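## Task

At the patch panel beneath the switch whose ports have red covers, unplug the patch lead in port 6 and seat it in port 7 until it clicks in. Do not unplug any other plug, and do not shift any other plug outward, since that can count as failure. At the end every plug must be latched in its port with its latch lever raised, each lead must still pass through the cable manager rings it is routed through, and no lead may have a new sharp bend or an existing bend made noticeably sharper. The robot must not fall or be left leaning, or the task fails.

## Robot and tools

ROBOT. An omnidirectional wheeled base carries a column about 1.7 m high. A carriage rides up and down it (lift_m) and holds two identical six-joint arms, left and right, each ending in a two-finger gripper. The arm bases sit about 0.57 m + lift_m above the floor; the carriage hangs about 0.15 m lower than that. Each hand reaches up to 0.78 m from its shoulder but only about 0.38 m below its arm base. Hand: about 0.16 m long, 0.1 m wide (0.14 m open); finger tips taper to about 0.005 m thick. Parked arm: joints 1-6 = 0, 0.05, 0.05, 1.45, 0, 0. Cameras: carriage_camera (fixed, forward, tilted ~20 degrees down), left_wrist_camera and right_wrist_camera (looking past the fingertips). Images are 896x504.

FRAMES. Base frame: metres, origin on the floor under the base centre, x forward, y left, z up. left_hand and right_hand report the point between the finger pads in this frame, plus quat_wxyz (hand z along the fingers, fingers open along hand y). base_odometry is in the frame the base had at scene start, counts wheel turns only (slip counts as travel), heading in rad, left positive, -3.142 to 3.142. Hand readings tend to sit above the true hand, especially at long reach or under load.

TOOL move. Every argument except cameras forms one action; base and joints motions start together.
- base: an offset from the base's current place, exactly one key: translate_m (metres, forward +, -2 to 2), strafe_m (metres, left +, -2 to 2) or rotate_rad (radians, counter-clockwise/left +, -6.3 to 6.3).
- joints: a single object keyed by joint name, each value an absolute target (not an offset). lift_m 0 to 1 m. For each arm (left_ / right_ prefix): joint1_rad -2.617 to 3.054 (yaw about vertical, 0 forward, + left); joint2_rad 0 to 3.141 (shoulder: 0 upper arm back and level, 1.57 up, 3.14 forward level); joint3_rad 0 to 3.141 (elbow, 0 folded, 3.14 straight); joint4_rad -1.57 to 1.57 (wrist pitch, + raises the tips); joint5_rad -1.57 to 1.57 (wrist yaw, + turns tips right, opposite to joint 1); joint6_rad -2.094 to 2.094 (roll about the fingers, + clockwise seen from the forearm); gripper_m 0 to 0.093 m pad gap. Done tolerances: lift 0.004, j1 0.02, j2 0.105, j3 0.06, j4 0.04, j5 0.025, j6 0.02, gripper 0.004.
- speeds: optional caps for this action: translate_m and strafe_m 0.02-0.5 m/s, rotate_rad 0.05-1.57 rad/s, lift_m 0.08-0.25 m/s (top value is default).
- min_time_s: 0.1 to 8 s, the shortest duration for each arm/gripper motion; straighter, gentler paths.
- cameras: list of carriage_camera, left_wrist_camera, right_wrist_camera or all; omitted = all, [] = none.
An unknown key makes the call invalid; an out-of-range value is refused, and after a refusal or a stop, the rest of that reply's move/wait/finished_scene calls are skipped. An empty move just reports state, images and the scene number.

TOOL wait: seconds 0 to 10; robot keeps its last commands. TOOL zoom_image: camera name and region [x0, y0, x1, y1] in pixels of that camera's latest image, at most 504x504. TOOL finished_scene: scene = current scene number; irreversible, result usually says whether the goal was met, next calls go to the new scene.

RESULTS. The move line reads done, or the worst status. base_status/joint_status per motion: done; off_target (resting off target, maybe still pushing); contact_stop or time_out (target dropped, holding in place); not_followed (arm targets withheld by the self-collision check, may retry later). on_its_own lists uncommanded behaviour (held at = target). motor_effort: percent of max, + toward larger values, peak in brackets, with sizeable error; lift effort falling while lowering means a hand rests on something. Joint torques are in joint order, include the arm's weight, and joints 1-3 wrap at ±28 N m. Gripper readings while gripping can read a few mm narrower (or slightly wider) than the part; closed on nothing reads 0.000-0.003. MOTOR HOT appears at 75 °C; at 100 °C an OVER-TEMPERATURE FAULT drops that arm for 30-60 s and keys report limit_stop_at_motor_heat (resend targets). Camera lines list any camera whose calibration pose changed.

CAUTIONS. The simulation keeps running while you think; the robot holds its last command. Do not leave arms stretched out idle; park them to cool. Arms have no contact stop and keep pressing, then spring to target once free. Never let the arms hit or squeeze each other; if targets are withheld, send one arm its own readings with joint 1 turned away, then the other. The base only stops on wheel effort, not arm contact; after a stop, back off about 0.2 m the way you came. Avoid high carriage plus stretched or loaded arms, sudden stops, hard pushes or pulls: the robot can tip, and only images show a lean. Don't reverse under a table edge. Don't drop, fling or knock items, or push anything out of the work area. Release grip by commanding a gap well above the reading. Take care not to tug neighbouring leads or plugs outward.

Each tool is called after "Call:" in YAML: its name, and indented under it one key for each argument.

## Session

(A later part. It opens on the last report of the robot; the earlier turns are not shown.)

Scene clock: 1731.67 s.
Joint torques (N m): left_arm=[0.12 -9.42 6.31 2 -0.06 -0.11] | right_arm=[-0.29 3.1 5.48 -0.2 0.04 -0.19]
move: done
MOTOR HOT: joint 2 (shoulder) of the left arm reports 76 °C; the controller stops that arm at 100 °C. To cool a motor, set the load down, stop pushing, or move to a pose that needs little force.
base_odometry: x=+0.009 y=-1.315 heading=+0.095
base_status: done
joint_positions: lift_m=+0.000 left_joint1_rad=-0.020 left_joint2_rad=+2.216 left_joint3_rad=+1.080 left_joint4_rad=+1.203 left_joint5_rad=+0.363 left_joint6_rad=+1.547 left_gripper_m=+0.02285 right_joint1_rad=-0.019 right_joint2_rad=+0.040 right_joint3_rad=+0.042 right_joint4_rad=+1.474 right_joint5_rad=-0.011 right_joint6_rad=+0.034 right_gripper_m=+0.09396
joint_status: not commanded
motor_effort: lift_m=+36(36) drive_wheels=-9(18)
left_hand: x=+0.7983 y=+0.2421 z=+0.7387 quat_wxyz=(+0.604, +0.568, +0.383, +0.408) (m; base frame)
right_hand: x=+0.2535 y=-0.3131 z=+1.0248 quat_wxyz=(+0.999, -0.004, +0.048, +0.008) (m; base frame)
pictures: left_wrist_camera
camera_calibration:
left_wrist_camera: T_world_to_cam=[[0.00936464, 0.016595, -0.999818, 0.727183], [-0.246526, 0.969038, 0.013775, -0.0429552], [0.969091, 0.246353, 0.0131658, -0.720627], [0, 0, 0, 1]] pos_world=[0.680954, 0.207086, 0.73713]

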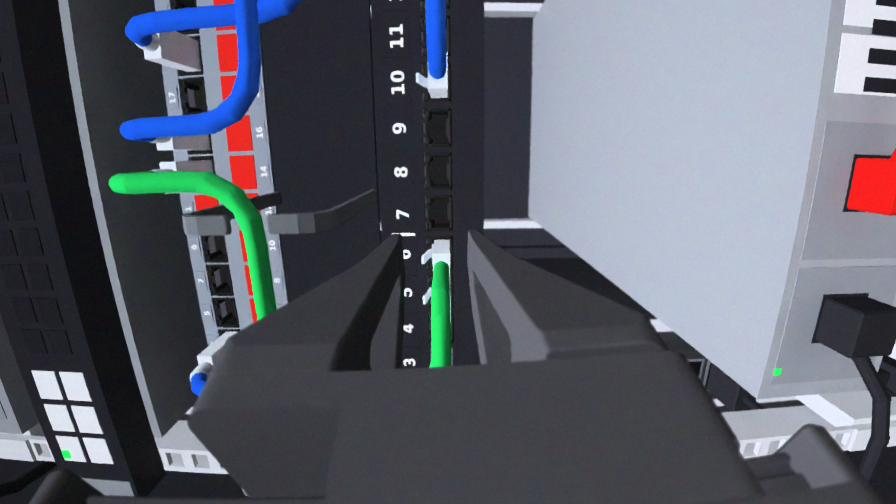

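Call:
move:
  base: {"strafe_m": -0.0025}
  speeds: {"strafe_m": 0.02}
  cameras: []

Call:
move:
  base: {"translate_m": 0.011}
  speeds: {"translate_m": 0.02}
  cameras: ["left_wrist_camera"]

Call:
zoom_image:
  camera: "left_wrist_camera"
  region: [370, 200, 490, 330]

Scene clock: 1756.23 s.
Joint torques (N m): left_arm=[0.2 -9.35 6.35 1.99 -0.06 -0.1] | right_arm=[-0.13 3.08 5.37 -0.2 0.01 -0.1]
move: done
MOTOR HOT: still on. Joint 2 (shoulder) of the left arm reports 77 °C.
base_odometry: x=+0.009 y=-1.317 heading=+0.095
base_status: done
joint_positions: lift_m=+0.000 left_joint1_rad=-0.021 left_joint2_rad=+2.216 left_joint3_rad=+1.080 left_joint4_rad=+1.203 left_joint5_rad=+0.363 left_joint6_rad=+1.547 left_gripper_m=+0.02285 right_joint1_rad=-0.018 right_joint2_rad=+0.040 right_joint3_rad=+0.042 right_joint4_rad=+1.474 right_joint5_rad=-0.011 right_joint6_rad=+0.034 right_gripper_m=+0.09396
joint_status: not commanded
motor_effort: lift_m=+36(36) drive_wheels=+12(15)
left_hand: x=+0.7982 y=+0.2417 z=+0.7387 quat_wxyz=(+0.604, +0.568, +0.383, +0.407) (m; base frame)
right_hand: x=+0.2535 y=-0.3131 z=+1.0248 quat_wxyz=(+0.999, -0.004, +0.048, +0.008) (m; base frame)
pictures: none
No camera images: "cameras" was empty.

Scene clock: 1757.23 s.
Joint torques (N m): left_arm=[0.09 -9.44 6.38 2 -0.05 -0.11] | right_arm=[-0.2 2.78 5.34 -0.18 0.03 -0.14]
move: done
MOTOR HOT: still on. Joint 2 (shoulder) of the left arm reports 77 °C.
base_odometry: x=+0.019 y=-1.316 heading=+0.095
base_status: done
joint_positions: lift_m=+0.000 left_joint1_rad=-0.021 left_joint2_rad=+2.216 left_joint3_rad=+1.080 left_joint4_rad=+1.205 left_joint5_rad=+0.363 left_joint6_rad=+1.547 left_gripper_m=+0.02285 right_joint1_rad=-0.018 right_joint2_rad=+0.040 right_joint3_rad=+0.042 right_joint4_rad=+1.474 right_joint5_rad=-0.011 right_joint6_rad=+0.034 right_gripper_m=+0.09396
joint_status: not commanded
motor_effort: lift_m=+36(36) drive_wheels=+15(17)
left_hand: x=+0.7982 y=+0.2417 z=+0.7390 quat_wxyz=(+0.605, +0.567, +0.382, +0.408) (m; base frame)
right_hand: x=+0.2535 y=-0.3131 z=+1.0248 quat_wxyz=(+0.999, -0.004, +0.048, +0.008) (m; base frame)
pictures: left_wrist_camera
camera_calibration:
left_wrist_camera: T_world_to_cam=[[0.0108262, 0.0165509, -0.999804, 0.726393], [-0.246258, 0.969112, 0.0133762, -0.0425725], [0.969144, 0.246065, 0.0145676, -0.72156], [0, 0, 0, 1]] pos_world=[0.680947, 0.206786, 0.737332]

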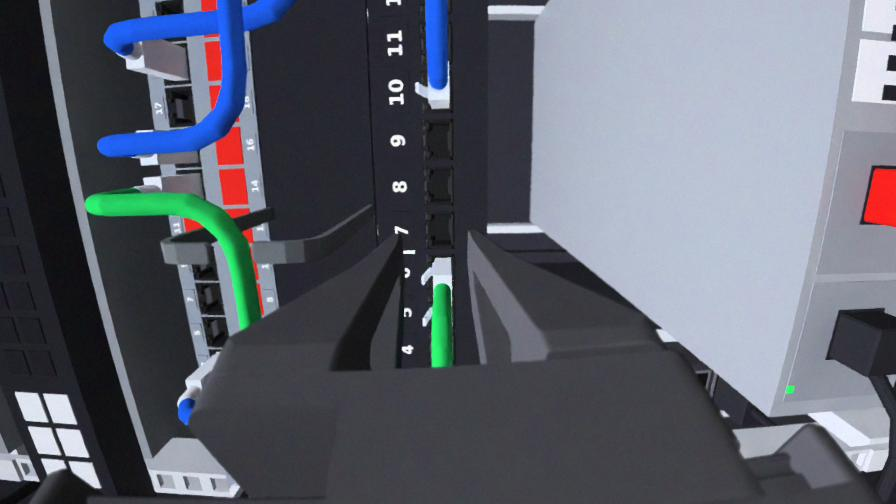

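Scaled by 3.877 from the camera's 896x504 image, which has a finer 1280x720 frame.

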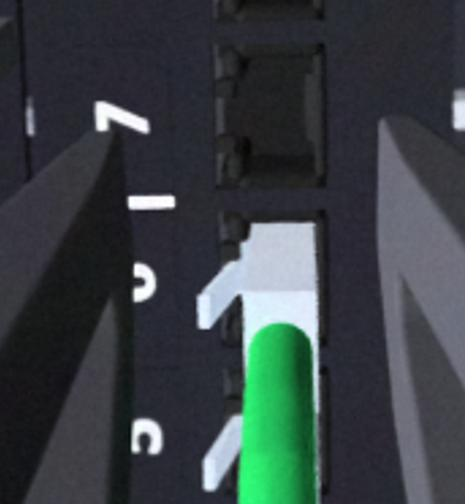

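Call:
move:
  base: {"strafe_m": 0.004}
  speeds: {"strafe_m": 0.02}
  cameras: ["left_wrist_camera"]

Call:
zoom_image:
  camera: "left_wrist_camera"
  region: [370, 200, 490, 330]

Scene clock: 1799.37 s.
Joint torques (N m): left_arm=[0.14 -9.43 6.32 1.97 -0.06 -0.11] | right_arm=[-0.28 3.21 5.41 -0.21 -0.01 -0.15]
move: done
MOTOR HOT: still on. Joint 2 (shoulder) of the left arm reports 78 °C.
base_odometry: x=+0.019 y=-1.312 heading=+0.094
base_status: done
joint_positions: lift_m=+0.000 left_joint1_rad=-0.021 left_joint2_rad=+2.216 left_joint3_rad=+1.080 left_joint4_rad=+1.205 left_joint5_rad=+0.363 left_joint6_rad=+1.547 left_gripper_m=+0.02285 right_joint1_rad=-0.018 right_joint2_rad=+0.040 right_joint3_rad=+0.042 right_joint4_rad=+1.474 right_joint5_rad=-0.011 right_joint6_rad=+0.034 right_gripper_m=+0.09396
joint_status: not commanded
motor_effort: lift_m=+36(36) drive_wheels=-9(17)
left_hand: x=+0.7982 y=+0.2417 z=+0.7391 quat_wxyz=(+0.605, +0.567, +0.382, +0.408) (m; base frame)
right_hand: x=+0.2535 y=-0.3131 z=+1.0248 quat_wxyz=(+0.999, -0.004, +0.048, +0.008) (m; base frame)
pictures: left_wrist_camera
camera_calibration:
left_wrist_camera: T_world_to_cam=[[0.0112384, 0.0165533, -0.9998, 0.726209], [-0.246262, 0.969112, 0.0132771, -0.0424986], [0.969138, 0.246064, 0.0149678, -0.72185], [0, 0, 0, 1]] pos_world=[0.680945, 0.206786, 0.737432]

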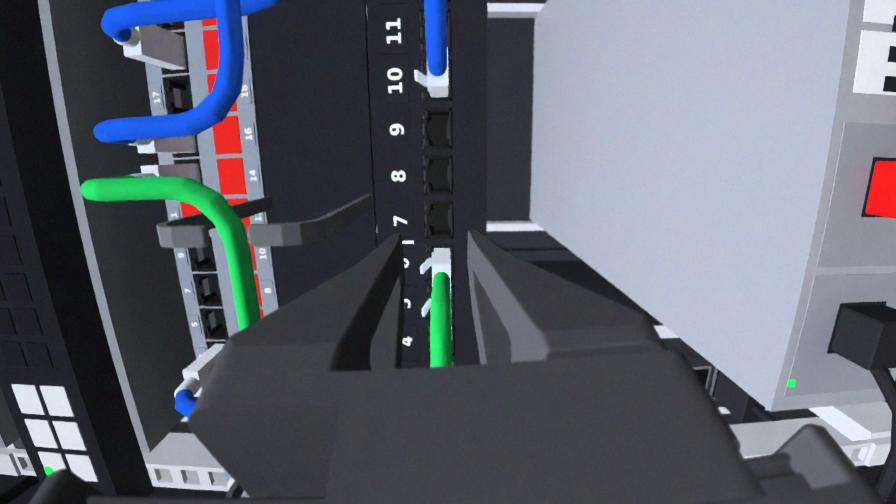

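Scaled by 3.877 from the camera's 896x504 image, which has a finer 1280x720 frame.

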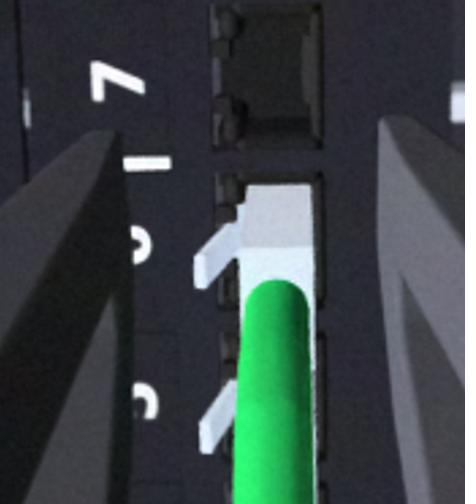

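Call:
move:
  base: {"translate_m": 0.007}
  speeds: {"translate_m": 0.02}
  cameras: ["left_wrist_camera"]

Call:
zoom_image:
  camera: "left_wrist_camera"
  region: [370, 200, 490, 330]

Scene clock: 1808.50 s.
Joint torques (N m): left_arm=[0.1 -9.36 6.2 1.97 -0.06 -0.1] | right_arm=[-0.18 2.93 5.38 -0.19 0 -0.12]
move: done
MOTOR HOT: still on. Joint 2 (shoulder) of the left arm reports 78 °C.
base_odometry: x=+0.025 y=-1.312 heading=+0.094
base_status: done
joint_positions: lift_m=+0.000 left_joint1_rad=-0.021 left_joint2_rad=+2.216 left_joint3_rad=+1.080 left_joint4_rad=+1.206 left_joint5_rad=+0.363 left_joint6_rad=+1.547 left_gripper_m=+0.02285 right_joint1_rad=-0.018 right_joint2_rad=+0.040 right_joint3_rad=+0.042 right_joint4_rad=+1.474 right_joint5_rad=-0.011 right_joint6_rad=+0.034 right_gripper_m=+0.09396
joint_status: not commanded
motor_effort: lift_m=+36(36) drive_wheels=+14(16)
left_hand: x=+0.7982 y=+0.2417 z=+0.7393 quat_wxyz=(+0.605, +0.567, +0.382, +0.408) (m; base frame)
right_hand: x=+0.2535 y=-0.3131 z=+1.0248 quat_wxyz=(+0.999, -0.004, +0.048, +0.008) (m; base frame)
pictures: left_wrist_camera
camera_calibration:
left_wrist_camera: T_world_to_cam=[[0.0121819, 0.0168984, -0.999783, 0.725484], [-0.246276, 0.969107, 0.0133791, -0.0425626], [0.969123, 0.24606, 0.0159673, -0.722572], [0, 0, 0, 1]] pos_world=[0.680941, 0.206784, 0.737433]

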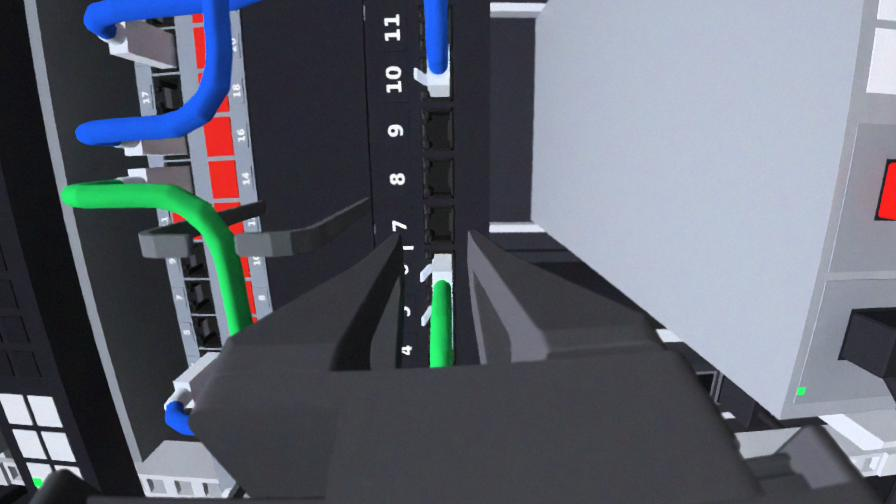

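Scaled by 3.877 from the camera's 896x504 image, which has a finer 1280x720 frame.

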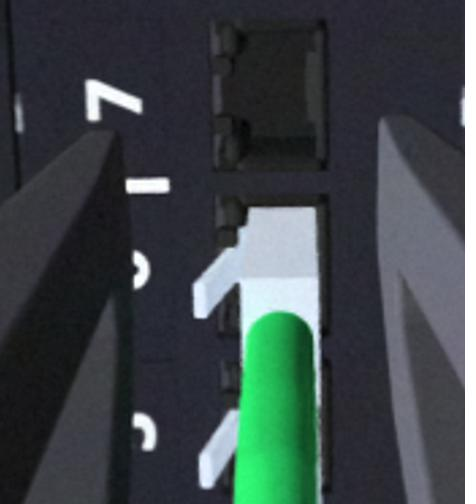

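Call:
move:
  base: {"strafe_m": 0.002}
  speeds: {"strafe_m": 0.02}
  cameras: []

Call:
move:
  base: {"translate_m": 0.006}
  speeds: {"translate_m": 0.02}
  cameras: ["left_wrist_camera"]

Call:
zoom_image:
  camera: "left_wrist_camera"
  region: [370, 200, 490, 330]

Scene clock: 1826.67 s.
Joint torques (N m): left_arm=[0.08 -9.14 6.32 1.99 -0.09 -0.11] | right_arm=[-0.16 2.92 5.34 -0.21 0.04 -0.12]
move: done
MOTOR HOT: still on. Joint 2 (shoulder) of the left arm reports 79 °C.
base_odometry: x=+0.025 y=-1.310 heading=+0.095
base_status: done
joint_positions: lift_m=+0.000 left_joint1_rad=-0.020 left_joint2_rad=+2.216 left_joint3_rad=+1.080 left_joint4_rad=+1.206 left_joint5_rad=+0.363 left_joint6_rad=+1.548 left_gripper_m=+0.02285 right_joint1_rad=-0.018 right_joint2_rad=+0.040 right_joint3_rad=+0.042 right_joint4_rad=+1.474 right_joint5_rad=-0.011 right_joint6_rad=+0.034 right_gripper_m=+0.09396
joint_status: not commanded
motor_effort: lift_m=+36(36) drive_wheels=+8(15)
left_hand: x=+0.7982 y=+0.2419 z=+0.7394 quat_wxyz=(+0.605, +0.567, +0.382, +0.409) (m; base frame)
right_hand: x=+0.2536 y=-0.3131 z=+1.0248 quat_wxyz=(+0.999, -0.004, +0.048, +0.008) (m; base frame)
pictures: none
No camera images: "cameras" was empty.

Scene clock: 1827.37 s.
Joint torques (N m): left_arm=[0.08 -9.33 6.37 1.96 -0.06 -0.11] | right_arm=[-0.21 2.82 5.34 -0.15 0 -0.12]
move: done
MOTOR HOT: still on. Joint 2 (shoulder) of the left arm reports 79 °C.
base_odometry: x=+0.030 y=-1.310 heading=+0.095
base_status: done
joint_positions: lift_m=+0.000 left_joint1_rad=-0.020 left_joint2_rad=+2.216 left_joint3_rad=+1.080 left_joint4_rad=+1.207 left_joint5_rad=+0.363 left_joint6_rad=+1.548 left_gripper_m=+0.02285 right_joint1_rad=-0.018 right_joint2_rad=+0.040 right_joint3_rad=+0.042 right_joint4_rad=+1.474 right_joint5_rad=-0.011 right_joint6_rad=+0.034 right_gripper_m=+0.09396
joint_status: not commanded
motor_effort: lift_m=+36(36) drive_wheels=+14(17)
left_hand: x=+0.7982 y=+0.2419 z=+0.7395 quat_wxyz=(+0.605, +0.567, +0.382, +0.409) (m; base frame)
right_hand: x=+0.2537 y=-0.3131 z=+1.0248 quat_wxyz=(+0.999, -0.004, +0.048, +0.008) (m; base frame)
pictures: left_wrist_camera
camera_calibration:
left_wrist_camera: T_world_to_cam=[[0.0130214, 0.0172239, -0.999767, 0.72493], [-0.246689, 0.969001, 0.0134809, -0.0425297], [0.969007, 0.246456, 0.0168667, -0.723286], [0, 0, 0, 1]] pos_world=[0.680938, 0.206984, 0.737534]

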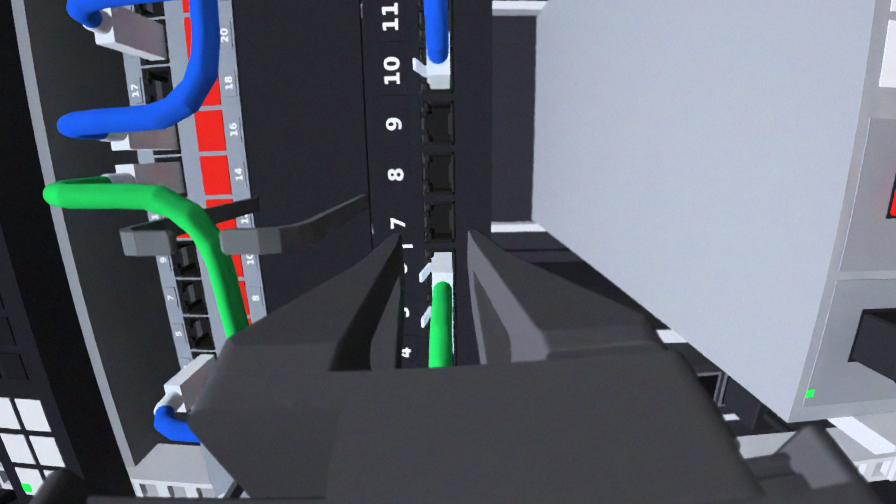

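Scaled by 3.877 from the camera's 896x504 image, which has a finer 1280x720 frame.

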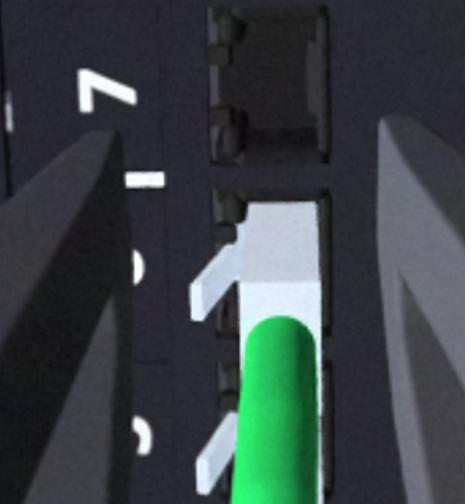

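Call:
move:
  joints: {"left_joint4_rad": 1.202}
  min_time_s: 0.8
  cameras: []

Call:
move:
  joints: {"left_joint4_rad": 1.210, "left_gripper_m": 0.0148}
  min_time_s: 1.5
  cameras: ["left_wrist_camera"]

Call:
zoom_image:
  camera: "left_wrist_camera"
  region: [370, 200, 490, 330]

Scene clock: 1856.53 s.
Joint torques (N m): left_arm=[0.1 -9.42 6.34 1.86 -0.05 -0.12] | right_arm=[-0.06 2.86 5.2 -0.2 0.03 -0.12]
move: done
MOTOR HOT: still on. Joint 2 (shoulder) of the left arm reports 79 °C.
base_odometry: x=+0.030 y=-1.310 heading=+0.095
base_status: not commanded
joint_positions: lift_m=+0.000 left_joint1_rad=-0.020 left_joint2_rad=+2.216 left_joint3_rad=+1.080 left_joint4_rad=+1.206 left_joint5_rad=+0.363 left_joint6_rad=+1.548 left_gripper_m=+0.02285 right_joint1_rad=-0.018 right_joint2_rad=+0.040 right_joint3_rad=+0.042 right_joint4_rad=+1.474 right_joint5_rad=-0.011 right_joint6_rad=+0.034 right_gripper_m=+0.09396
joint_status: all done
motor_effort: lift_m=+36(36) drive_wheels=+14(15)
left_hand: x=+0.7982 y=+0.2419 z=+0.7394 quat_wxyz=(+0.605, +0.567, +0.382, +0.409) (m; base frame)
right_hand: x=+0.2537 y=-0.3131 z=+1.0248 quat_wxyz=(+0.999, -0.004, +0.048, +0.008) (m; base frame)
pictures: none
No camera images: "cameras" was empty.

Scene clock: 1858.33 s.
Joint torques (N m): left_arm=[0.06 -9.43 6.34 1.94 -0.05 -0.13] | right_arm=[-0.14 3.04 5.38 -0.21 0.02 -0.1]
move: done
MOTOR HOT: still on. Joint 2 (shoulder) of the left arm reports 79 °C.
base_odometry: x=+0.030 y=-1.310 heading=+0.095
base_status: not commanded
joint_positions: lift_m=+0.000 left_joint1_rad=-0.020 left_joint2_rad=+2.216 left_joint3_rad=+1.080 left_joint4_rad=+1.206 left_joint5_rad=+0.363 left_joint6_rad=+1.548 left_gripper_m=+0.01496 right_joint1_rad=-0.018 right_joint2_rad=+0.040 right_joint3_rad=+0.042 right_joint4_rad=+1.474 right_joint5_rad=-0.011 right_joint6_rad=+0.034 right_gripper_m=+0.09396
joint_status: all done
motor_effort: lift_m=+36(36) drive_wheels=+13(15)
left_hand: x=+0.7982 y=+0.2419 z=+0.7394 quat_wxyz=(+0.605, +0.567, +0.382, +0.409) (m; base frame)
right_hand: x=+0.2537 y=-0.3131 z=+1.0248 quat_wxyz=(+0.999, -0.004, +0.048, +0.008) (m; base frame)
pictures: left_wrist_camera
camera_calibration:
left_wrist_camera: T_world_to_cam=[[0.0129436, 0.0179281, -0.999755, 0.724728], [-0.246701, 0.968988, 0.0141824, -0.0430317], [0.969005, 0.246457, 0.0169651, -0.723355], [0, 0, 0, 1]] pos_world=[0.680938, 0.20698, 0.737433]

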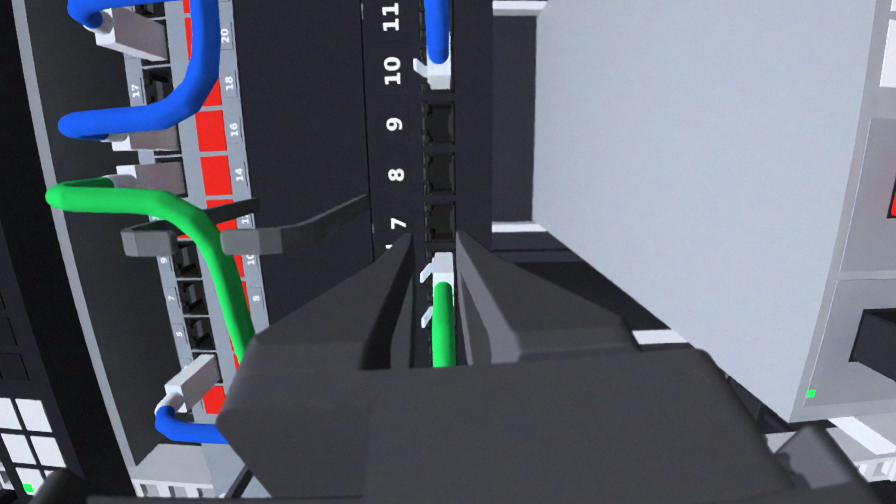

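Scaled by 3.877 from the camera's 896x504 image, which has a finer 1280x720 frame.

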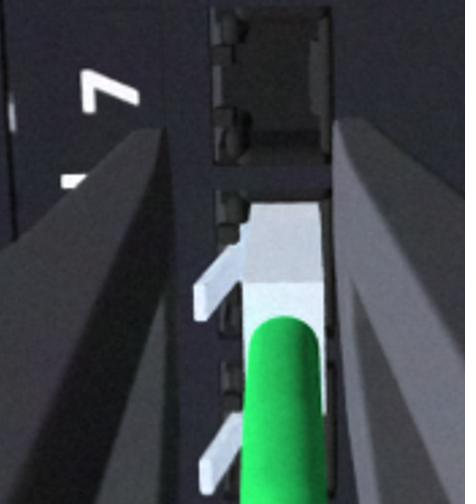

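Call:
move:
  joints: {"left_gripper_m": 0.010}
  min_time_s: 1.5
  cameras: ["left_wrist_camera"]

Call:
zoom_image:
  camera: "left_wrist_camera"
  region: [370, 200, 490, 330]

Call:
move:
  joints: {"left_gripper_m": 0.006}
  min_time_s: 1.5
  cameras: ["left_wrist_camera"]

Call:
zoom_image:
  camera: "left_wrist_camera"
  region: [370, 200, 490, 330]

Scene clock: 1868.97 s.
Joint torques (N m): left_arm=[0.08 -9.42 6.32 1.98 -0.05 -0.12] | right_arm=[-0.29 2.95 5.35 -0.2 0.01 -0.14]
move: done
MOTOR HOT: still on. Joint 2 (shoulder) of the left arm reports 79 °C.
base_odometry: x=+0.030 y=-1.310 heading=+0.095
base_status: not commanded
joint_positions: lift_m=+0.000 left_joint1_rad=-0.020 left_joint2_rad=+2.216 left_joint3_rad=+1.080 left_joint4_rad=+1.204 left_joint5_rad=+0.363 left_joint6_rad=+1.549 left_gripper_m=+0.01017 right_joint1_rad=-0.018 right_joint2_rad=+0.040 right_joint3_rad=+0.042 right_joint4_rad=+1.474 right_joint5_rad=-0.011 right_joint6_rad=+0.034 right_gripper_m=+0.09396
joint_status: all done
motor_effort: lift_m=+36(36) drive_wheels=+14(16)
left_hand: x=+0.7983 y=+0.2419 z=+0.7388 quat_wxyz=(+0.604, +0.568, +0.382, +0.408) (m; base frame)
right_hand: x=+0.2537 y=-0.3131 z=+1.0248 quat_wxyz=(+0.999, -0.004, +0.048, +0.008) (m; base frame)
pictures: left_wrist_camera
camera_calibration:
left_wrist_camera: T_world_to_cam=[[0.0104678, 0.0183244, -0.999777, 0.725945], [-0.246683, 0.968978, 0.0151771, -0.0437655], [0.96904, 0.246469, 0.0146634, -0.721688], [0, 0, 0, 1]] pos_world=[0.680949, 0.206979, 0.73703]

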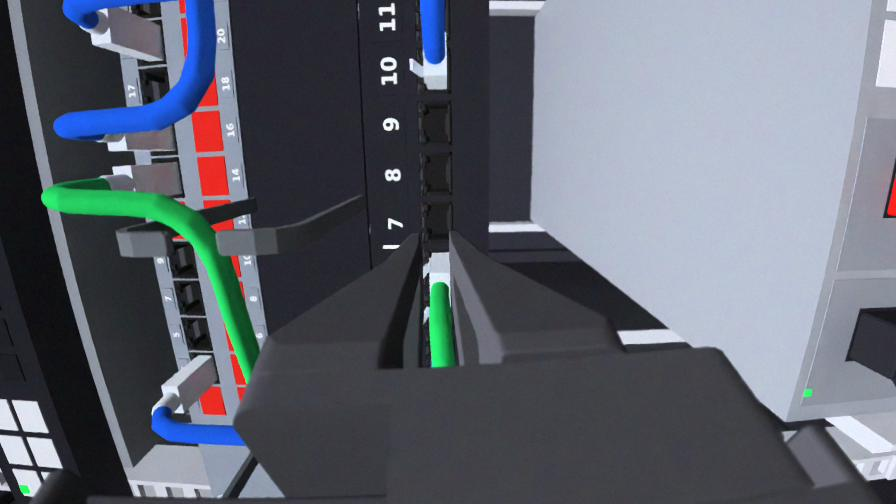

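Scaled by 3.877 from the camera's 896x504 image, which has a finer 1280x720 frame.

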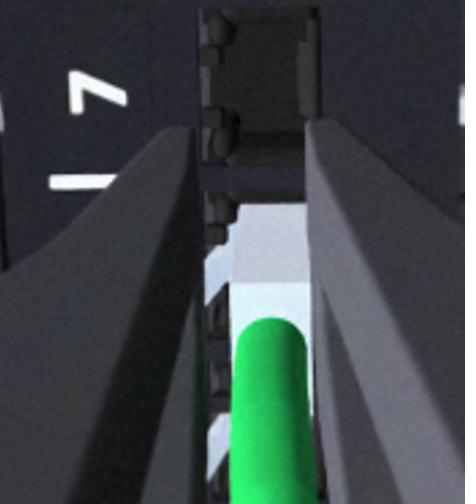

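Scene clock: 1870.77 s.
Joint torques (N m): left_arm=[0.09 -9.39 6.34 2.04 -0.05 -0.17] | right_arm=[-0.03 2.99 5.46 -0.18 0.04 -0.15]
move: done
MOTOR HOT: still on. Joint 2 (shoulder) of the left arm reports 80 °C.
base_odometry: x=+0.030 y=-1.310 heading=+0.095
base_status: not commanded
joint_positions: lift_m=+0.000 left_joint1_rad=-0.020 left_joint2_rad=+2.216 left_joint3_rad=+1.080 left_joint4_rad=+1.198 left_joint5_rad=+0.363 left_joint6_rad=+1.553 left_gripper_m=+0.00602 right_joint1_rad=-0.018 right_joint2_rad=+0.040 right_joint3_rad=+0.042 right_joint4_rad=+1.474 right_joint5_rad=-0.011 right_joint6_rad=+0.034 right_gripper_m=+0.09396
joint_status: all done
motor_effort: lift_m=+36(36) drive_wheels=+13(16)
left_hand: x=+0.7984 y=+0.2419 z=+0.7374 quat_wxyz=(+0.602, +0.570, +0.383, +0.408) (m; base frame)
right_hand: x=+0.2537 y=-0.3131 z=+1.0248 quat_wxyz=(+0.999, -0.004, +0.048, +0.008) (m; base frame)
pictures: left_wrist_camera
camera_calibration:
left_wrist_camera: T_world_to_cam=[[0.00624128, 0.0222994, -0.999732, 0.727058], [-0.246869, 0.968841, 0.0200691, -0.0471519], [0.969029, 0.246678, 0.0115518, -0.719531], [0, 0, 0, 1]] pos_world=[0.681068, 0.206962, 0.736121]

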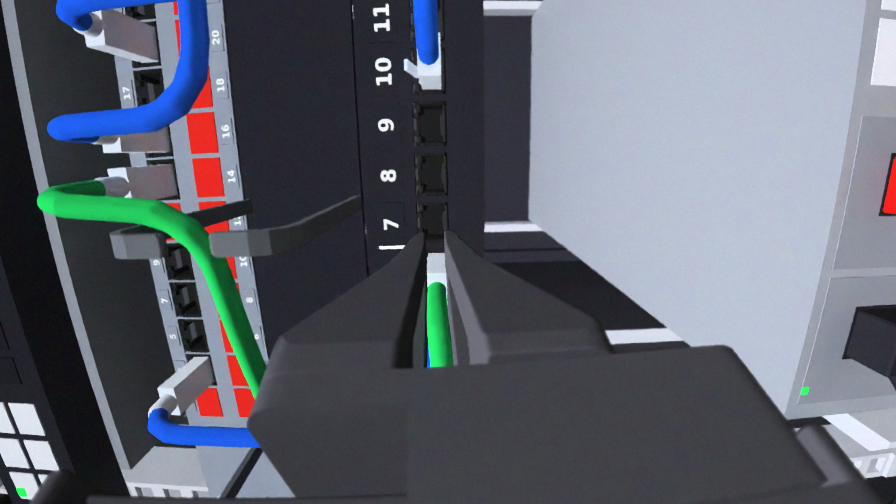

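Scaled by 3.877 from the camera's 896x504 image, which has a finer 1280x720 frame.

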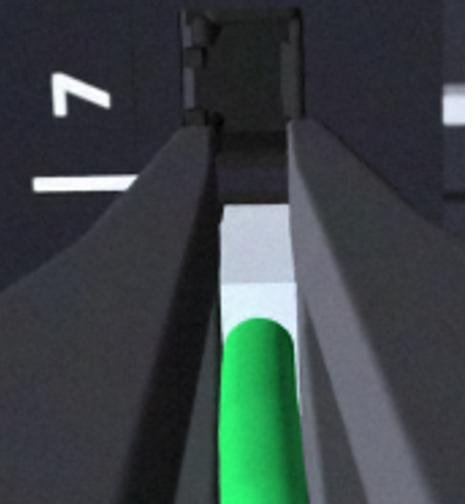

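Call:
move:
  joints: {"left_gripper_m": 0.003}
  min_time_s: 1.2
  cameras: ["left_wrist_camera"]

Call:
zoom_image:
  camera: "left_wrist_camera"
  region: [370, 200, 490, 330]

Call:
move:
  base: {"translate_m": -0.013}
  speeds: {"translate_m": 0.03}
  cameras: ["left_wrist_camera"]

Call:
zoom_image:
  camera: "left_wrist_camera"
  region: [370, 200, 490, 330]

Scene clock: 1881.67 s.
Joint torques (N m): left_arm=[0.09 -9.37 6.39 2.03 -0.05 -0.16] | right_arm=[0.01 2.88 5.41 -0.21 0.05 -0.14]
move: done
MOTOR HOT: still on. Joint 2 (shoulder) of the left arm reports 80 °C.
base_odometry: x=+0.030 y=-1.310 heading=+0.095
base_status: not commanded
joint_positions: lift_m=+0.000 left_joint1_rad=-0.020 left_joint2_rad=+2.216 left_joint3_rad=+1.080 left_joint4_rad=+1.198 left_joint5_rad=+0.363 left_joint6_rad=+1.553 left_gripper_m=+0.00602 right_joint1_rad=-0.018 right_joint2_rad=+0.040 right_joint3_rad=+0.042 right_joint4_rad=+1.474 right_joint5_rad=-0.011 right_joint6_rad=+0.034 right_gripper_m=+0.09396
joint_status: all done
motor_effort: lift_m=+36(36) drive_wheels=+13(15)
left_hand: x=+0.7984 y=+0.2419 z=+0.7374 quat_wxyz=(+0.602, +0.570, +0.383, +0.408) (m; base frame)
right_hand: x=+0.2537 y=-0.3131 z=+1.0248 quat_wxyz=(+0.999, -0.004, +0.048, +0.008) (m; base frame)
pictures: left_wrist_camera
camera_calibration:
left_wrist_camera: T_world_to_cam=[[0.006457, 0.0226644, -0.999722, 0.726728], [-0.246878, 0.968833, 0.0203696, -0.0473622], [0.969025, 0.246678, 0.0118511, -0.719746], [0, 0, 0, 1]] pos_world=[0.681067, 0.20696, 0.736021]

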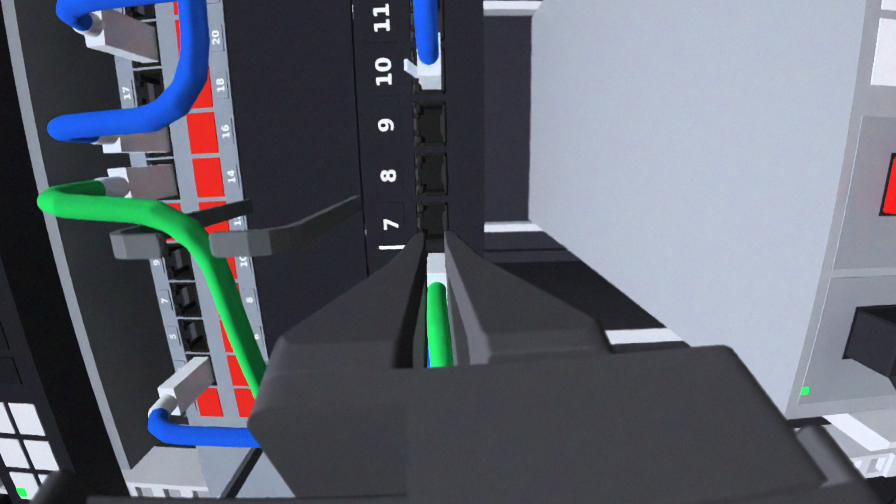

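Scaled by 3.877 from the camera's 896x504 image, which has a finer 1280x720 frame.

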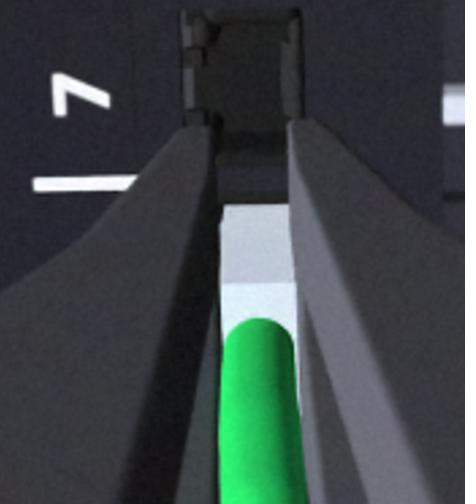

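Scene clock: 1882.57 s.
Joint torques (N m): left_arm=[0.98 -9.57 2.76 2.74 0.38 -0.18] | right_arm=[-0.16 2.95 5.34 -0.13 0.07 -0.12]
move: done
MOTOR HOT: still on. Joint 2 (shoulder) of the left arm reports 80 °C.
base_odometry: x=+0.018 y=-1.311 heading=+0.094
base_status: done
joint_positions: lift_m=+0.000 left_joint1_rad=-0.030 left_joint2_rad=+2.216 left_joint3_rad=+1.124 left_joint4_rad=+1.130 left_joint5_rad=+0.325 left_joint6_rad=+1.553 left_gripper_m=+0.00598 right_joint1_rad=-0.018 right_joint2_rad=+0.040 right_joint3_rad=+0.042 right_joint4_rad=+1.473 right_joint5_rad=-0.011 right_joint6_rad=+0.034 right_gripper_m=+0.09396
joint_status: not commanded
motor_effort: lift_m=+36(36) drive_wheels=-18(21)
left_hand: x=+0.8088 y=+0.2423 z=+0.7390 quat_wxyz=(+0.592, +0.569, +0.398, +0.409) (m; base frame)
right_hand: x=+0.2538 y=-0.3131 z=+1.0248 quat_wxyz=(+0.999, -0.004, +0.048, +0.008) (m; base frame)
pictures: left_wrist_camera
camera_calibration:
left_wrist_camera: T_world_to_cam=[[-0.0182688, 0.0212234, -0.999608, 0.748521], [-0.273524, 0.961529, 0.0254139, -0.0255596], [0.961692, 0.273881, -0.0117608, -0.713132], [0, 0, 0, 1]] pos_world=[0.692496, 0.204003, 0.74049]

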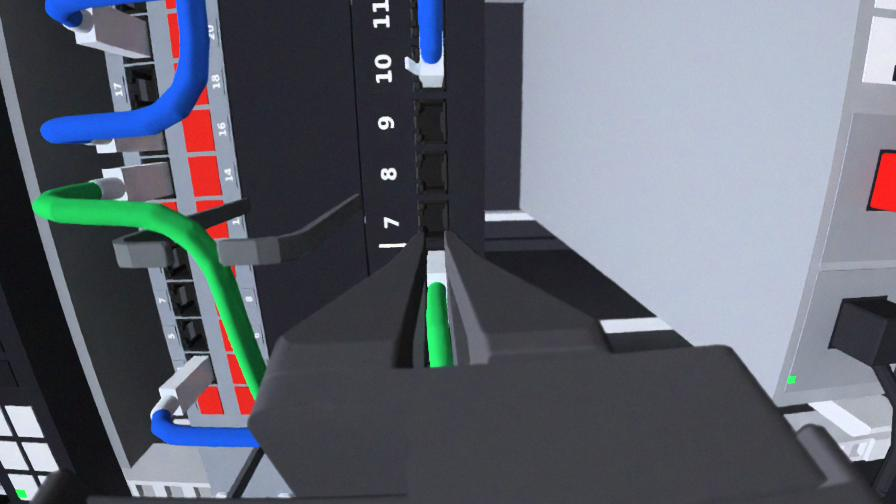

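Scaled by 3.877 from the camera's 896x504 image, which has a finer 1280x720 frame.

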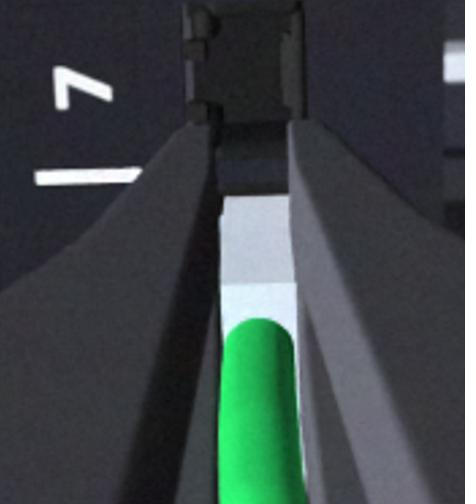

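Call:
move:
  base: {"translate_m": 0.009}
  speeds: {"translate_m": 0.03}
  cameras: []

Call:
move:
  joints: {"left_gripper_m": 0.0}
  min_time_s: 1.0
  cameras: ["left_wrist_camera"]

Call:
zoom_image:
  camera: "left_wrist_camera"
  region: [370, 200, 490, 330]

Scene clock: 1904.10 s.
Joint torques (N m): left_arm=[0.66 -9.48 5.44 2.23 0.11 -0.17] | right_arm=[-0.25 3 5.42 -0.22 0.02 -0.15]
move: done
MOTOR HOT: still on. Joint 2 (shoulder) of the left arm reports 81 °C.
base_odometry: x=+0.027 y=-1.310 heading=+0.094
base_status: done
joint_positions: lift_m=+0.000 left_joint1_rad=-0.027 left_joint2_rad=+2.216 left_joint3_rad=+1.092 left_joint4_rad=+1.180 left_joint5_rad=+0.350 left_joint6_rad=+1.554 left_gripper_m=+0.00597 right_joint1_rad=-0.018 right_joint2_rad=+0.040 right_joint3_rad=+0.042 right_joint4_rad=+1.473 right_joint5_rad=-0.011 right_joint6_rad=+0.034 right_gripper_m=+0.09396
joint_status: not commanded
motor_effort: lift_m=+36(36) drive_wheels=+15(16)
left_hand: x=+0.8010 y=+0.2399 z=+0.7377 quat_wxyz=(+0.600, +0.570, +0.386, +0.408) (m; base frame)
right_hand: x=+0.2538 y=-0.3131 z=+1.0248 quat_wxyz=(+0.999, -0.004, +0.048, +0.008) (m; base frame)
pictures: none
No camera images: "cameras" was empty.

Scene clock: 1905.37 s.
Joint torques (N m): left_arm=[0.7 -9.43 5.37 2.23 0.1 -0.18] | right_arm=[-0.21 3.07 5.23 -0.19 0 -0.14]
move: off_target
MOTOR HOT: still on. Joint 2 (shoulder) of the left arm reports 81 °C.
base_odometry: x=+0.027 y=-1.310 heading=+0.094
base_status: not commanded
joint_positions: lift_m=+0.000 left_joint1_rad=-0.027 left_joint2_rad=+2.216 left_joint3_rad=+1.092 left_joint4_rad=+1.180 left_joint5_rad=+0.350 left_joint6_rad=+1.554 left_gripper_m=+0.00597 right_joint1_rad=-0.018 right_joint2_rad=+0.040 right_joint3_rad=+0.042 right_joint4_rad=+1.473 right_joint5_rad=-0.011 right_joint6_rad=+0.034 right_gripper_m=+0.09396
joint_status: left_gripper_m off_target (ended at +0.00597, target +0.00000)
motor_effort: lift_m=+36(36) drive_wheels=+15(17)
left_hand: x=+0.8010 y=+0.2399 z=+0.7377 quat_wxyz=(+0.600, +0.570, +0.386, +0.408) (m; base frame)
right_hand: x=+0.2538 y=-0.3131 z=+1.0248 quat_wxyz=(+0.999, -0.004, +0.048, +0.008) (m; base frame)
pictures: left_wrist_camera
camera_calibration:
left_wrist_camera: T_world_to_cam=[[-0.000428282, 0.0224723, -0.999747, 0.732629], [-0.251916, 0.967502, 0.0218554, -0.0414544], [0.967749, 0.251861, 0.00524677, -0.717159], [0, 0, 0, 1]] pos_world=[0.683901, 0.204268, 0.737112]

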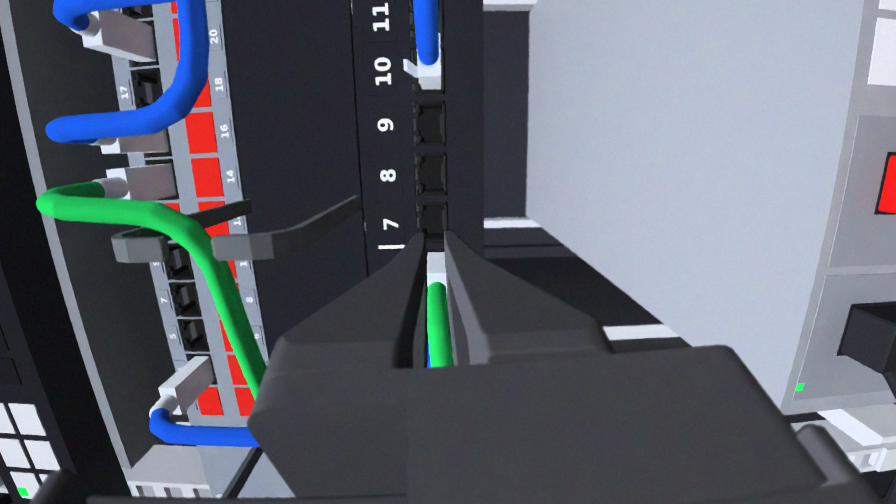

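Scaled by 3.877 from the camera's 896x504 image, which has a finer 1280x720 frame.

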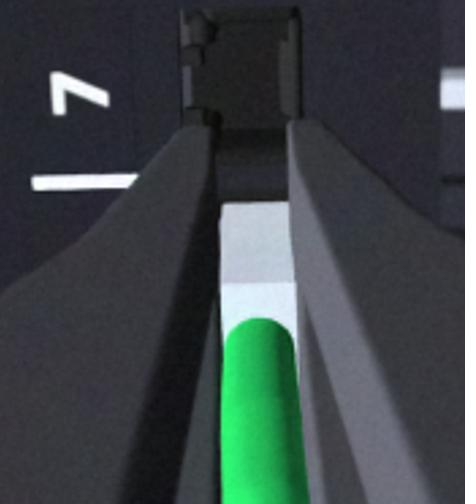

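Call:
zoom_image:
  camera: "left_wrist_camera"
  region: [415, 235, 455, 285]

Scaled by 10.080 from the camera's 896x504 image, which has a finer 1280x720 frame.

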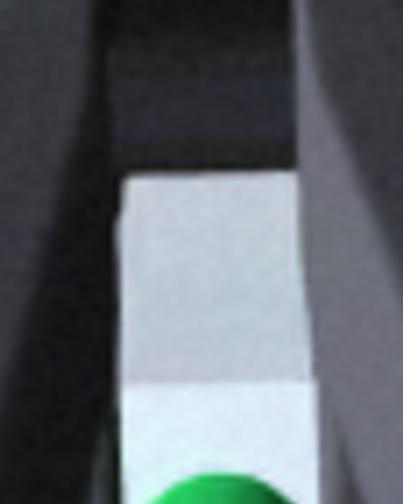

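Call:
move:
  joints: {"left_gripper_m": 0.0052}
  min_time_s: 0.5
  cameras: []

Call:
move:
  base: {"translate_m": -0.012}
  speeds: {"translate_m": 0.02}
  cameras: ["left_wrist_camera"]

Call:
zoom_image:
  camera: "left_wrist_camera"
  region: [370, 200, 490, 330]

Scene clock: 1999.73 s.
Joint torques (N m): left_arm=[0.69 -9.44 5.42 2.21 0.1 -0.17] | right_arm=[-0.12 3.03 5.3 -0.13 -0.03 -0.12]
move: done
MOTOR HOT: still on. Joint 2 (shoulder) of the left arm reports 83 °C.
base_odometry: x=+0.027 y=-1.310 heading=+0.094
base_status: not commanded
joint_positions: lift_m=+0.000 left_joint1_rad=-0.027 left_joint2_rad=+2.216 left_joint3_rad=+1.092 left_joint4_rad=+1.180 left_joint5_rad=+0.350 left_joint6_rad=+1.554 left_gripper_m=+0.00597 right_joint1_rad=-0.018 right_joint2_rad=+0.040 right_joint3_rad=+0.042 right_joint4_rad=+1.473 right_joint5_rad=-0.011 right_joint6_rad=+0.034 right_gripper_m=+0.09396
joint_status: all done
motor_effort: lift_m=+36(36) drive_wheels=+15(15)
left_hand: x=+0.8010 y=+0.2399 z=+0.7377 quat_wxyz=(+0.600, +0.570, +0.386, +0.408) (m; base frame)
right_hand: x=+0.2538 y=-0.3131 z=+1.0248 quat_wxyz=(+0.999, -0.004, +0.048, +0.008) (m; base frame)
pictures: none
No camera images: "cameras" was empty.

Scene clock: 2000.77 s.
Joint torques (N m): left_arm=[1.06 -9.77 1.96 2.85 0.55 -0.18] | right_arm=[-0.36 2.95 5.41 -0.2 0.02 -0.13]
move: done
MOTOR HOT: still on. Joint 2 (shoulder) of the left arm reports 83 °C.
base_odometry: x=+0.015 y=-1.311 heading=+0.094
base_status: done
joint_positions: lift_m=+0.000 left_joint1_rad=-0.031 left_joint2_rad=+2.218 left_joint3_rad=+1.133 left_joint4_rad=+1.120 left_joint5_rad=+0.315 left_joint6_rad=+1.554 left_gripper_m=+0.00595 right_joint1_rad=-0.018 right_joint2_rad=+0.040 right_joint3_rad=+0.042 right_joint4_rad=+1.473 right_joint5_rad=-0.011 right_joint6_rad=+0.034 right_gripper_m=+0.09396
joint_status: not commanded
motor_effort: lift_m=+36(36) drive_wheels=-20(21)
left_hand: x=+0.8111 y=+0.2432 z=+0.7392 quat_wxyz=(+0.589, +0.568, +0.401, +0.411) (m; base frame)
right_hand: x=+0.2538 y=-0.3131 z=+1.0248 quat_wxyz=(+0.999, -0.004, +0.048, +0.008) (m; base frame)
pictures: left_wrist_camera
camera_calibration:
left_wrist_camera: T_world_to_cam=[[-0.0213939, 0.0211309, -0.999548, 0.751215], [-0.281855, 0.959096, 0.0263084, -0.0190504], [0.959218, 0.282291, -0.014563, -0.713513], [0, 0, 0, 1]] pos_world=[0.695117, 0.203815, 0.740986]

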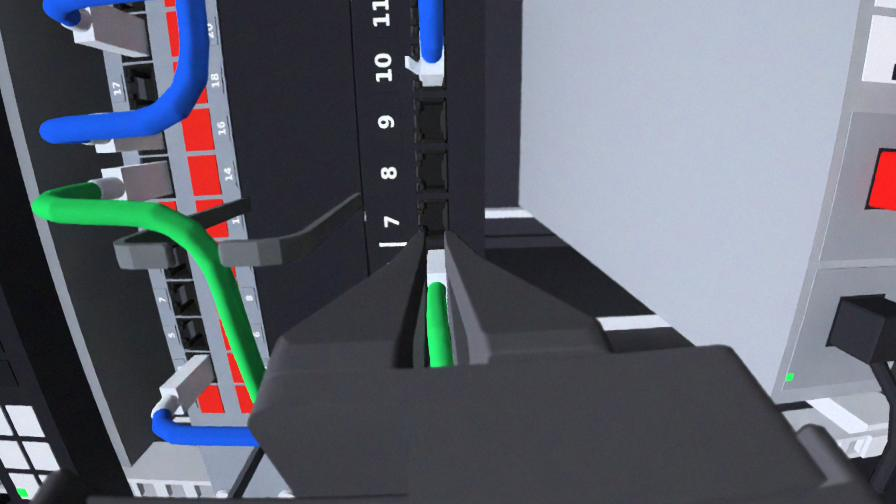

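Scaled by 3.877 from the camera's 896x504 image, which has a finer 1280x720 frame.

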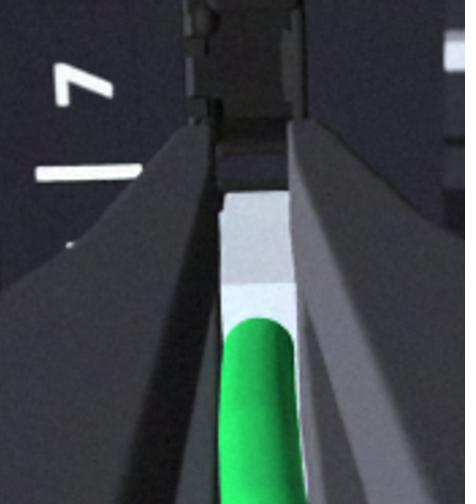

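Call:
move:
  base: {"translate_m": 0.010}
  speeds: {"translate_m": 0.03}
  cameras: ["left_wrist_camera", "carriage_camera"]

Call:
zoom_image:
  camera: "carriage_camera"
  region: [350, 290, 450, 370]

Scene clock: 2086.00 s.
Joint torques (N m): left_arm=[0.76 -9.61 5.04 2.26 0.2 -0.17] | right_arm=[-0.16 2.96 5.35 -0.22 0.02 -0.17]
move: done
MOTOR HOT: still on. Joint 2 (shoulder) of the left arm reports 95 °C.
base_odometry: x=+0.025 y=-1.310 heading=+0.094
base_status: done
joint_positions: lift_m=+0.000 left_joint1_rad=-0.028 left_joint2_rad=+2.218 left_joint3_rad=+1.096 left_joint4_rad=+1.177 left_joint5_rad=+0.342 left_joint6_rad=+1.554 left_gripper_m=+0.00595 right_joint1_rad=-0.018 right_joint2_rad=+0.040 right_joint3_rad=+0.042 right_joint4_rad=+1.473 right_joint5_rad=-0.011 right_joint6_rad=+0.034 right_gripper_m=+0.09396
joint_status: not commanded
motor_effort: lift_m=+36(36) drive_wheels=+15(16)
left_hand: x=+0.8023 y=+0.2408 z=+0.7377 quat_wxyz=(+0.598, +0.569, +0.389, +0.410) (m; base frame)
right_hand: x=+0.2538 y=-0.3131 z=+1.0248 quat_wxyz=(+0.999, -0.004, +0.048, +0.008) (m; base frame)
pictures: carriage_camera, left_wrist_camera
camera_calibration:
carriage_camera: T_world_to_cam=[[-0.031539, -0.999314, -0.0194245, 0.0223506], [-0.335851, 0.0288998, -0.941472, 1.00833], [0.941387, -0.0231694, -0.336532, 0.195735], [0, 0, 0, 1]] pos_world=[0.155091, -0.00227023, 1.01562]
left_wrist_camera: T_world_to_cam=[[-0.00101089, 0.022047, -0.999756, 0.733122], [-0.259618, 0.965471, 0.0215534, -0.0351429], [0.965711, 0.259577, 0.00474781, -0.718531], [0, 0, 0, 1]] pos_world=[0.68551, 0.20428, 0.737112]

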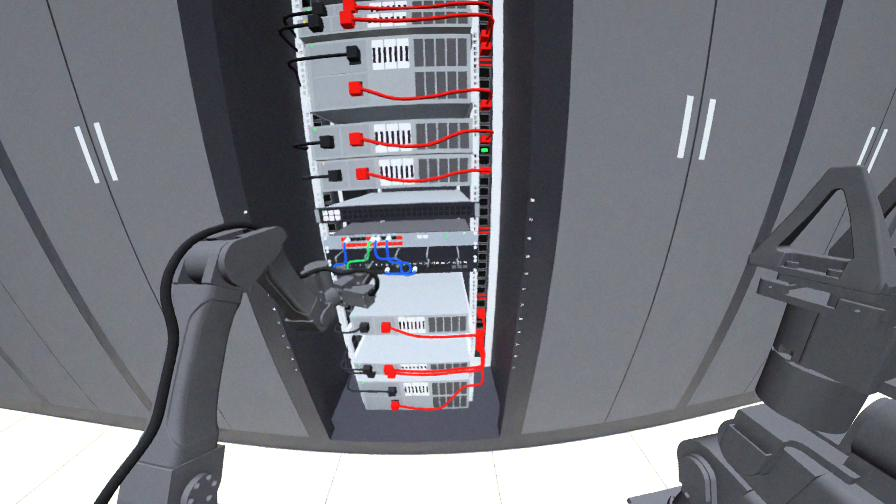

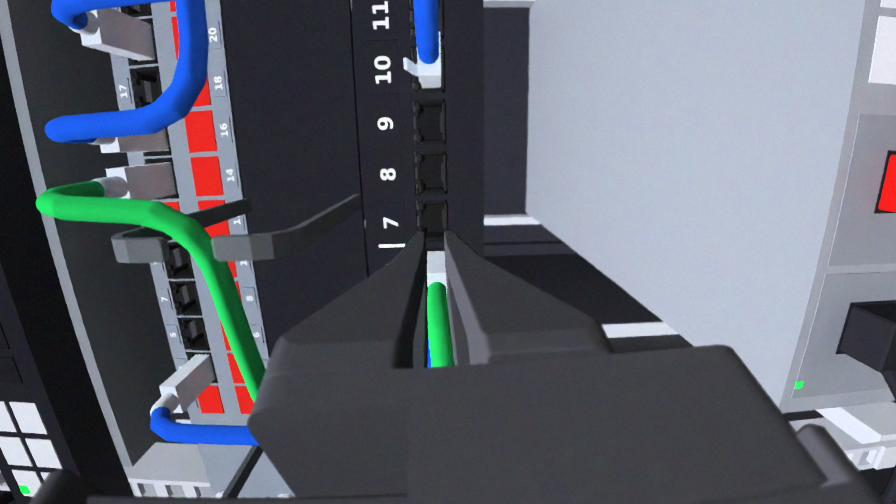

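Scaled by 5.040 from the camera's 896x504 image, which has a finer 1280x720 frame.

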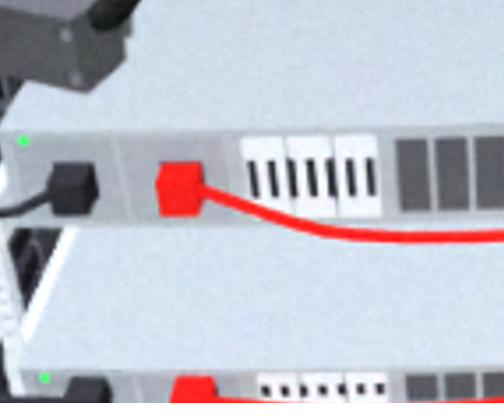

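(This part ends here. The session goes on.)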